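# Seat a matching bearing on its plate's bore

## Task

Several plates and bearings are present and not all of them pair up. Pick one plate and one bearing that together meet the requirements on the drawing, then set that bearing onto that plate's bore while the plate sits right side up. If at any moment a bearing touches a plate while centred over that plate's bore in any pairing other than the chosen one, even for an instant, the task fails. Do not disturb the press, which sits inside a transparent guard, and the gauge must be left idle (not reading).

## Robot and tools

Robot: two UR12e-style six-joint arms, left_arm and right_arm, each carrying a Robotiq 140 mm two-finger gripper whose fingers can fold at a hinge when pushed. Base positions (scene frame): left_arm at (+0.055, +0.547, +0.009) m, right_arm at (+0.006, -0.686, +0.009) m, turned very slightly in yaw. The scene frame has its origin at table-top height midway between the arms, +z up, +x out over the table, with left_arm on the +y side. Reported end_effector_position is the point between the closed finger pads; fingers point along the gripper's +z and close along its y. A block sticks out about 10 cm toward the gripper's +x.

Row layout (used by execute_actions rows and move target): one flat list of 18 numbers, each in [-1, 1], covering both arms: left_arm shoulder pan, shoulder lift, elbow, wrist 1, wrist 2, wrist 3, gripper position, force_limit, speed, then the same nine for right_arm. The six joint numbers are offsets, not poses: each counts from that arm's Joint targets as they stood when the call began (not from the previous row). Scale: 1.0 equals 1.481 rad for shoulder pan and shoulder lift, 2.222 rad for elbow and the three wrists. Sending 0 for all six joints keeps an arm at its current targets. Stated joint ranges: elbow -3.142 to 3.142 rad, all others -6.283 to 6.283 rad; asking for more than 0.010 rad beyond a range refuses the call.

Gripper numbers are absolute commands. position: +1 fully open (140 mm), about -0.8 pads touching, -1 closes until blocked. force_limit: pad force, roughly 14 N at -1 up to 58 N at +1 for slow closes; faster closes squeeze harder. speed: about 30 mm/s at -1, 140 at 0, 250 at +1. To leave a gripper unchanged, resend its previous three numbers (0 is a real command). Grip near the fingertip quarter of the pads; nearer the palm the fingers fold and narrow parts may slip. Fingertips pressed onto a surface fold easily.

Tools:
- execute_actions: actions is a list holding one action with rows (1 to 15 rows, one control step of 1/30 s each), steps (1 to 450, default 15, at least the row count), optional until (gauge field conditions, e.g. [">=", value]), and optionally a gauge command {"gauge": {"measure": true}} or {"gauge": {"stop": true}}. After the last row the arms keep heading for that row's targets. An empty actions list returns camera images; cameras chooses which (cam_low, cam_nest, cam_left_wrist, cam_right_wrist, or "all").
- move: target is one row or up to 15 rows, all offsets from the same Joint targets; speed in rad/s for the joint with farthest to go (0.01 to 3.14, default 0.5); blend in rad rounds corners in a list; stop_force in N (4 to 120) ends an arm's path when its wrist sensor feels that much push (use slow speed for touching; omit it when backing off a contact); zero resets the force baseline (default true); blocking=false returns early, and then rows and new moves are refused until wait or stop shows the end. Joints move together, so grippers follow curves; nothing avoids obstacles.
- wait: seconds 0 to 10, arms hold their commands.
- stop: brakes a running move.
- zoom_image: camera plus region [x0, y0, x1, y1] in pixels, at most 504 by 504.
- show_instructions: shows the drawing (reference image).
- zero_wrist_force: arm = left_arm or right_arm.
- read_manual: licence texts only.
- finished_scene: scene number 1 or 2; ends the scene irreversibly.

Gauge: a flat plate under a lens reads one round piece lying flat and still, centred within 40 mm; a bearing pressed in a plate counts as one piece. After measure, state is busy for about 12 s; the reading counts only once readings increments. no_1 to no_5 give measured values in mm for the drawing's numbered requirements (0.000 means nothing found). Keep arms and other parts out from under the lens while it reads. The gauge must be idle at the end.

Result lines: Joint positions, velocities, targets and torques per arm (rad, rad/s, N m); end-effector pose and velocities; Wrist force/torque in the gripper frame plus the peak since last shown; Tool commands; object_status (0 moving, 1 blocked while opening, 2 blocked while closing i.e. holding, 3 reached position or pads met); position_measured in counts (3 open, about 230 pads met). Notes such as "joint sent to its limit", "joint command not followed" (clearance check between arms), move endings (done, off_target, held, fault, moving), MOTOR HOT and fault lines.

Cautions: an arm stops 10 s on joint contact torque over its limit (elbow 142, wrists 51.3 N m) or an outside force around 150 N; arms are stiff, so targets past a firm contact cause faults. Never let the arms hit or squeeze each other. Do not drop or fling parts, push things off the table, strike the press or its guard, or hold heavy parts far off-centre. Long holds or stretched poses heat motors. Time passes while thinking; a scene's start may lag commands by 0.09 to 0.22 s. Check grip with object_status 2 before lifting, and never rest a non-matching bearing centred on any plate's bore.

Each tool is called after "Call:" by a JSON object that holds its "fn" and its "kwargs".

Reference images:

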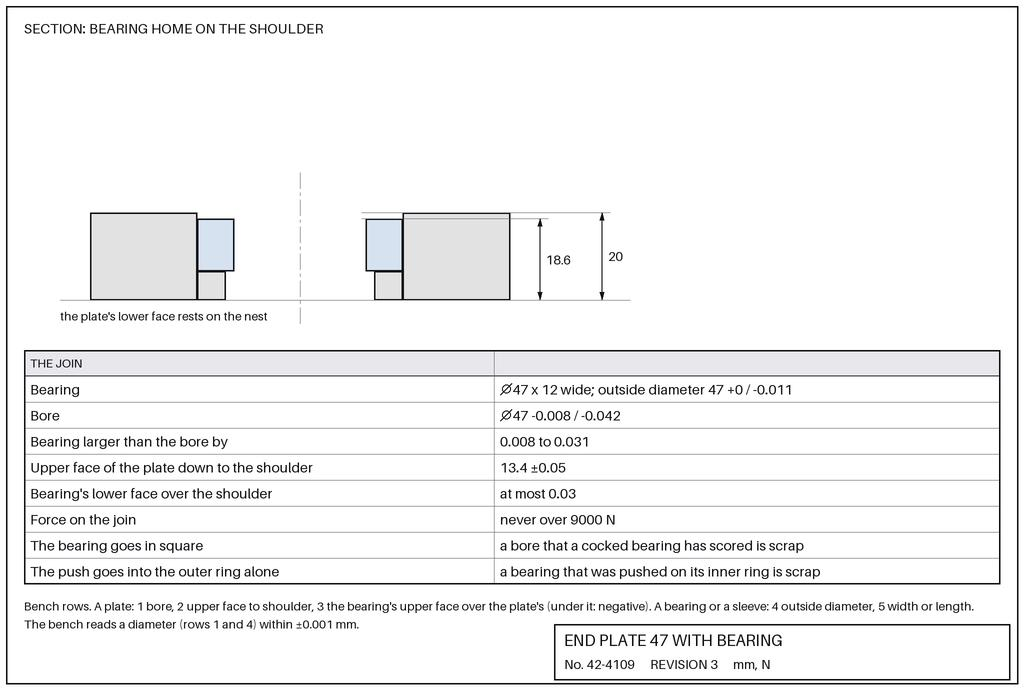

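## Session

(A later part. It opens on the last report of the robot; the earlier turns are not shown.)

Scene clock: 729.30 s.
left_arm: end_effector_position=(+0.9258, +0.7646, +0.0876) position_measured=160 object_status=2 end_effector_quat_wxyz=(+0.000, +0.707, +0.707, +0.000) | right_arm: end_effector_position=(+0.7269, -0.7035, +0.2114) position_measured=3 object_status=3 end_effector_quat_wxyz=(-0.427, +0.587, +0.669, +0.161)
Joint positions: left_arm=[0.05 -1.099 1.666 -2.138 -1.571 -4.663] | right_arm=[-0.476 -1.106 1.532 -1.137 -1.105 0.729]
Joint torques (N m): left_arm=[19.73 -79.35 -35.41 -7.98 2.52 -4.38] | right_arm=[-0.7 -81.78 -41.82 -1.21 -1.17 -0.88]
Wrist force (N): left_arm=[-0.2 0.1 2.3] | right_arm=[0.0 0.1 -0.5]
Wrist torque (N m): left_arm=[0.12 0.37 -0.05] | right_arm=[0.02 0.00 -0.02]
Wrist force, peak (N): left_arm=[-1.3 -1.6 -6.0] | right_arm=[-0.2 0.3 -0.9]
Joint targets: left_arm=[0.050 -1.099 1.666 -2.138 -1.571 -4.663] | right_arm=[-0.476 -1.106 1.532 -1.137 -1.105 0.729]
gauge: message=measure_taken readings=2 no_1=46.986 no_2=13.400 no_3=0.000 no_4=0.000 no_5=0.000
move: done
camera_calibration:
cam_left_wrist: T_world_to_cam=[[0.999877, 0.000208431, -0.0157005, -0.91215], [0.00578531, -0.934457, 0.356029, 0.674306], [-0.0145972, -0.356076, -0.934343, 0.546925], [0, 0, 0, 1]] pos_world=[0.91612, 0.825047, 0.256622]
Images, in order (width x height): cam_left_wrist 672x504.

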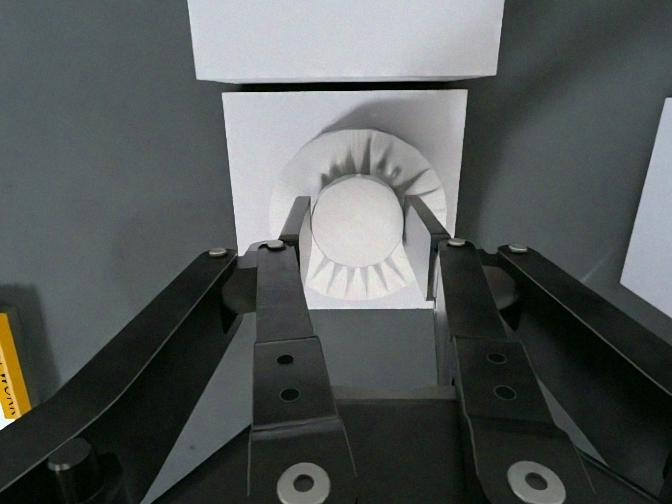

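Call:
{"fn": "move", "kwargs": {"target": [-0.00248,0,0,0,0,0,-1,-0.6,-1,0,0,0,0,0,0,1,1,1], "speed": 0.1}}

Call:
{"fn": "move", "kwargs": {"target": [0,0.0054,0.00275,-0.0063,0,0,-1,-0.6,-1,0,0,0,0,0,0,1,1,1], "speed": 0.015, "stop_force": 4, "cameras": ["cam_left_wrist"]}}

Call:
{"fn": "zoom_image", "kwargs": {"camera": "cam_left_wrist", "region": [230, 100, 480, 340]}}

Scene clock: 757.13 s.
left_arm: end_effector_position=(+0.9265, +0.7615, +0.0875) position_measured=160 object_status=2 end_effector_quat_wxyz=(+0.000, +0.708, +0.706, +0.000) | right_arm: end_effector_position=(+0.7269, -0.7035, +0.2114) position_measured=3 object_status=3 end_effector_quat_wxyz=(-0.427, +0.587, +0.669, +0.161)
Joint positions: left_arm=[0.046 -1.099 1.666 -2.138 -1.571 -4.663] | right_arm=[-0.476 -1.106 1.532 -1.137 -1.105 0.729]
Joint torques (N m): left_arm=[-18.14 -78.88 -35.94 -8.17 2.88 -3.91] | right_arm=[-0.96 -84.54 -42.63 -1.23 -1.25 -1.17]
Wrist force (N): left_arm=[-0.4 0.3 2.4] | right_arm=[0.0 0.2 -0.5]
Wrist torque (N m): left_arm=[0.17 0.43 -0.06] | right_arm=[0.04 0.01 -0.02]
Wrist force, peak (N): left_arm=[-0.1 0.2 2.6] | right_arm=[-0.2 0.4 -1.0]
Joint targets: left_arm=[0.046 -1.099 1.666 -2.138 -1.571 -4.663] | right_arm=[-0.476 -1.106 1.532 -1.137 -1.105 0.729]
gauge: message=measure_taken readings=2 no_1=46.986 no_2=13.400 no_3=0.000 no_4=0.000 no_5=0.000
move: done

Scene clock: 759.23 s.
left_arm: end_effector_position=(+0.9265, +0.7614, +0.0808) position_measured=160 object_status=2 end_effector_quat_wxyz=(+0.000, +0.708, +0.706, +0.000) | right_arm: end_effector_position=(+0.7269, -0.7035, +0.2114) position_measured=3 object_status=3 end_effector_quat_wxyz=(-0.427, +0.587, +0.669, +0.161)
Joint positions: left_arm=[0.046 -1.093 1.671 -2.148 -1.571 -4.663] | right_arm=[-0.476 -1.106 1.532 -1.137 -1.105 0.729]
Joint torques (N m): left_arm=[-5.08 -107.66 -50.15 -4.94 2.86 -3.99] | right_arm=[0.13 -83.35 -42.99 -0.86 -1.14 -1.34]
Wrist force (N): left_arm=[-0.1 0.1 4.7] | right_arm=[0.1 0.2 -0.6]
Wrist torque (N m): left_arm=[0.16 0.44 -0.07] | right_arm=[0.04 -0.02 -0.01]
Wrist force, peak (N): left_arm=[-4.3 -1.2 -6.0] | right_arm=[-0.1 0.1 -0.9]
Joint targets: left_arm=[0.046 -1.093 1.671 -2.148 -1.571 -4.663] | right_arm=[-0.476 -1.106 1.532 -1.137 -1.105 0.729]
gauge: message=measure_taken readings=2 no_1=46.986 no_2=13.400 no_3=0.000 no_4=0.000 no_5=0.000
move: contact (left_arm)
camera_calibration:
cam_left_wrist: T_world_to_cam=[[0.999869, -0.00346624, -0.0158077, -0.910207], [0.00238844, -0.934489, 0.355983, 0.676925], [-0.0160061, -0.355974, -0.934359, 0.540568], [0, 0, 0, 1]] pos_world=[0.917123, 0.821852, 0.249722]
Images, in order (width x height): cam_left_wrist 672x504.

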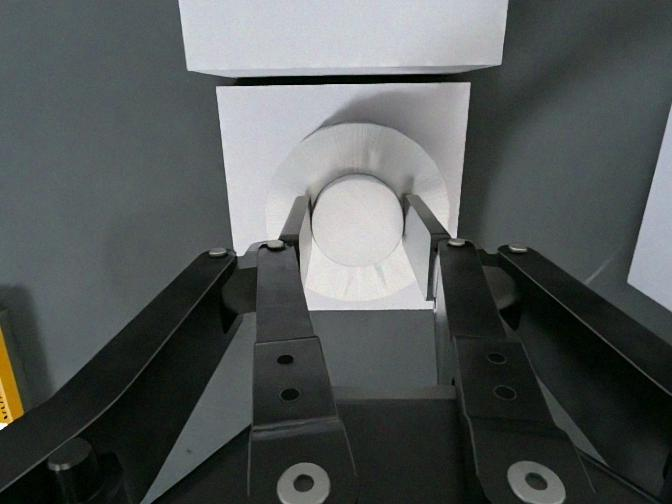

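Scaled by 2.016 from the camera's 672x504 image, which has a finer 960x720 frame.

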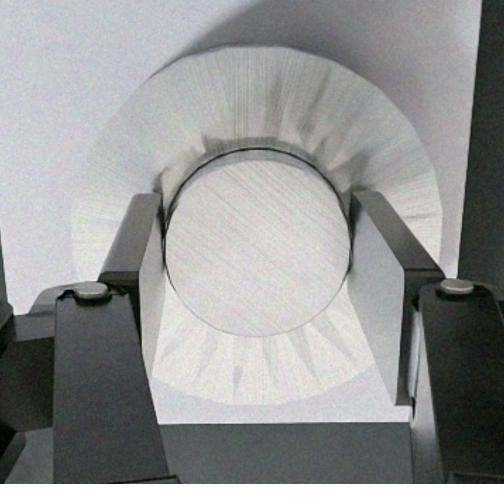

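Call:
{"fn": "move", "kwargs": {"target": [[0,0,0,0,0,0,0.2,-0.6,-1,0,0,0,0,0,0,1,1,1],[0,-0.0387,-0.0358,0.0733,0,0,0.2,-0.6,-1,0,0,0,0,0,0,1,1,1]], "speed": [0.3,0.15], "cameras": ["cam_left_wrist","cam_low"]}}

Call:
{"fn": "zoom_image", "kwargs": {"camera": "cam_left_wrist", "region": [270, 100, 450, 280]}}

Call:
{"fn": "zoom_image", "kwargs": {"camera": "cam_low", "region": [600, 280, 672, 340]}}

Scene clock: 771.40 s.
left_arm: end_effector_position=(+0.9241, +0.7613, +0.1612) position_measured=104 object_status=3 end_effector_quat_wxyz=(-0.009, +0.708, +0.706, -0.010) | right_arm: end_effector_position=(+0.7269, -0.7035, +0.2114) position_measured=3 object_status=3 end_effector_quat_wxyz=(-0.427, +0.587, +0.669, +0.161)
Joint positions: left_arm=[0.046 -1.15 1.591 -1.986 -1.571 -4.663] | right_arm=[-0.476 -1.106 1.532 -1.137 -1.105 0.729]
Joint torques (N m): left_arm=[14.58 -102.53 -50.26 -3.12 2.83 -4.03] | right_arm=[1.25 -82.93 -41.88 -1.31 -1.06 -1.33]
Wrist force (N): left_arm=[-0.8 0.5 1.1] | right_arm=[0.0 0.1 -0.4]
Wrist torque (N m): left_arm=[0.22 0.49 -0.06] | right_arm=[0.00 0.01 -0.01]
Wrist force, peak (N): left_arm=[0.3 0.3 4.8] | right_arm=[0.2 0.2 -0.9]
Joint targets: left_arm=[0.046 -1.150 1.591 -1.986 -1.571 -4.663] | right_arm=[-0.476 -1.106 1.532 -1.137 -1.105 0.729]
gauge: message=measure_taken readings=2 no_1=46.986 no_2=13.400 no_3=0.000 no_4=0.000 no_5=0.000
move: done
camera_calibration:
cam_left_wrist: T_world_to_cam=[[0.999121, -0.00351543, -0.0417808, -0.901642], [0.011642, -0.934036, 0.35699, 0.63913], [-0.0402797, -0.357163, -0.933173, 0.638777], [0, 0, 0, 1]] pos_world=[0.919138, 0.821948, 0.330255]
Images, in order (width x height): cam_low 672x504, cam_left_wrist 672x504.

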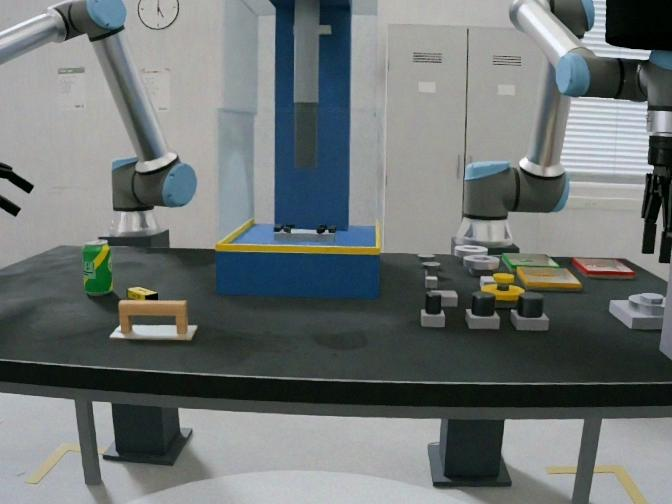

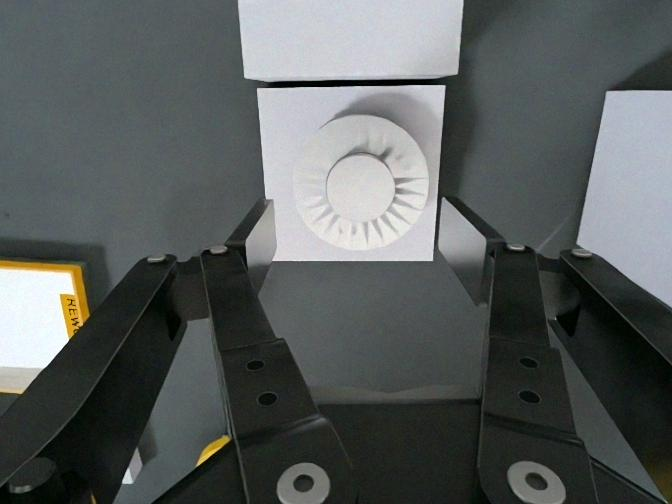

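Scaled by 2.800 from the camera's 672x504 image, which has a finer 960x720 frame.

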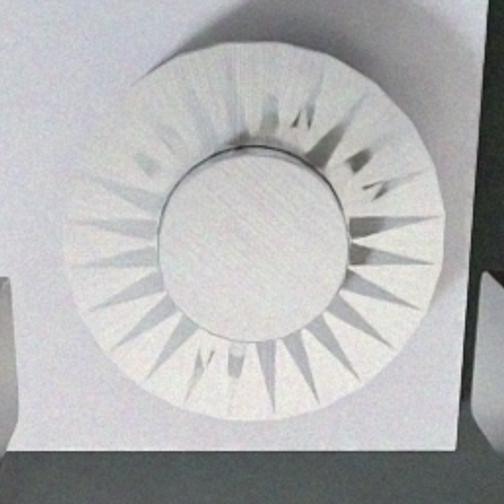

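Scaled by 7.000 from the camera's 672x504 image, which has a finer 960x720 frame.

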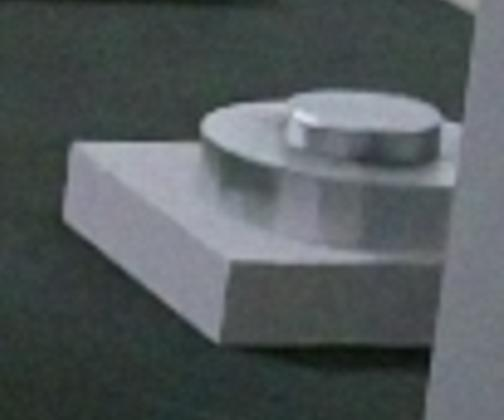

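Flat and centred.

Call:
{"fn": "finished_scene", "kwargs": {"scene": 1}}

The scene is finished: the task was done.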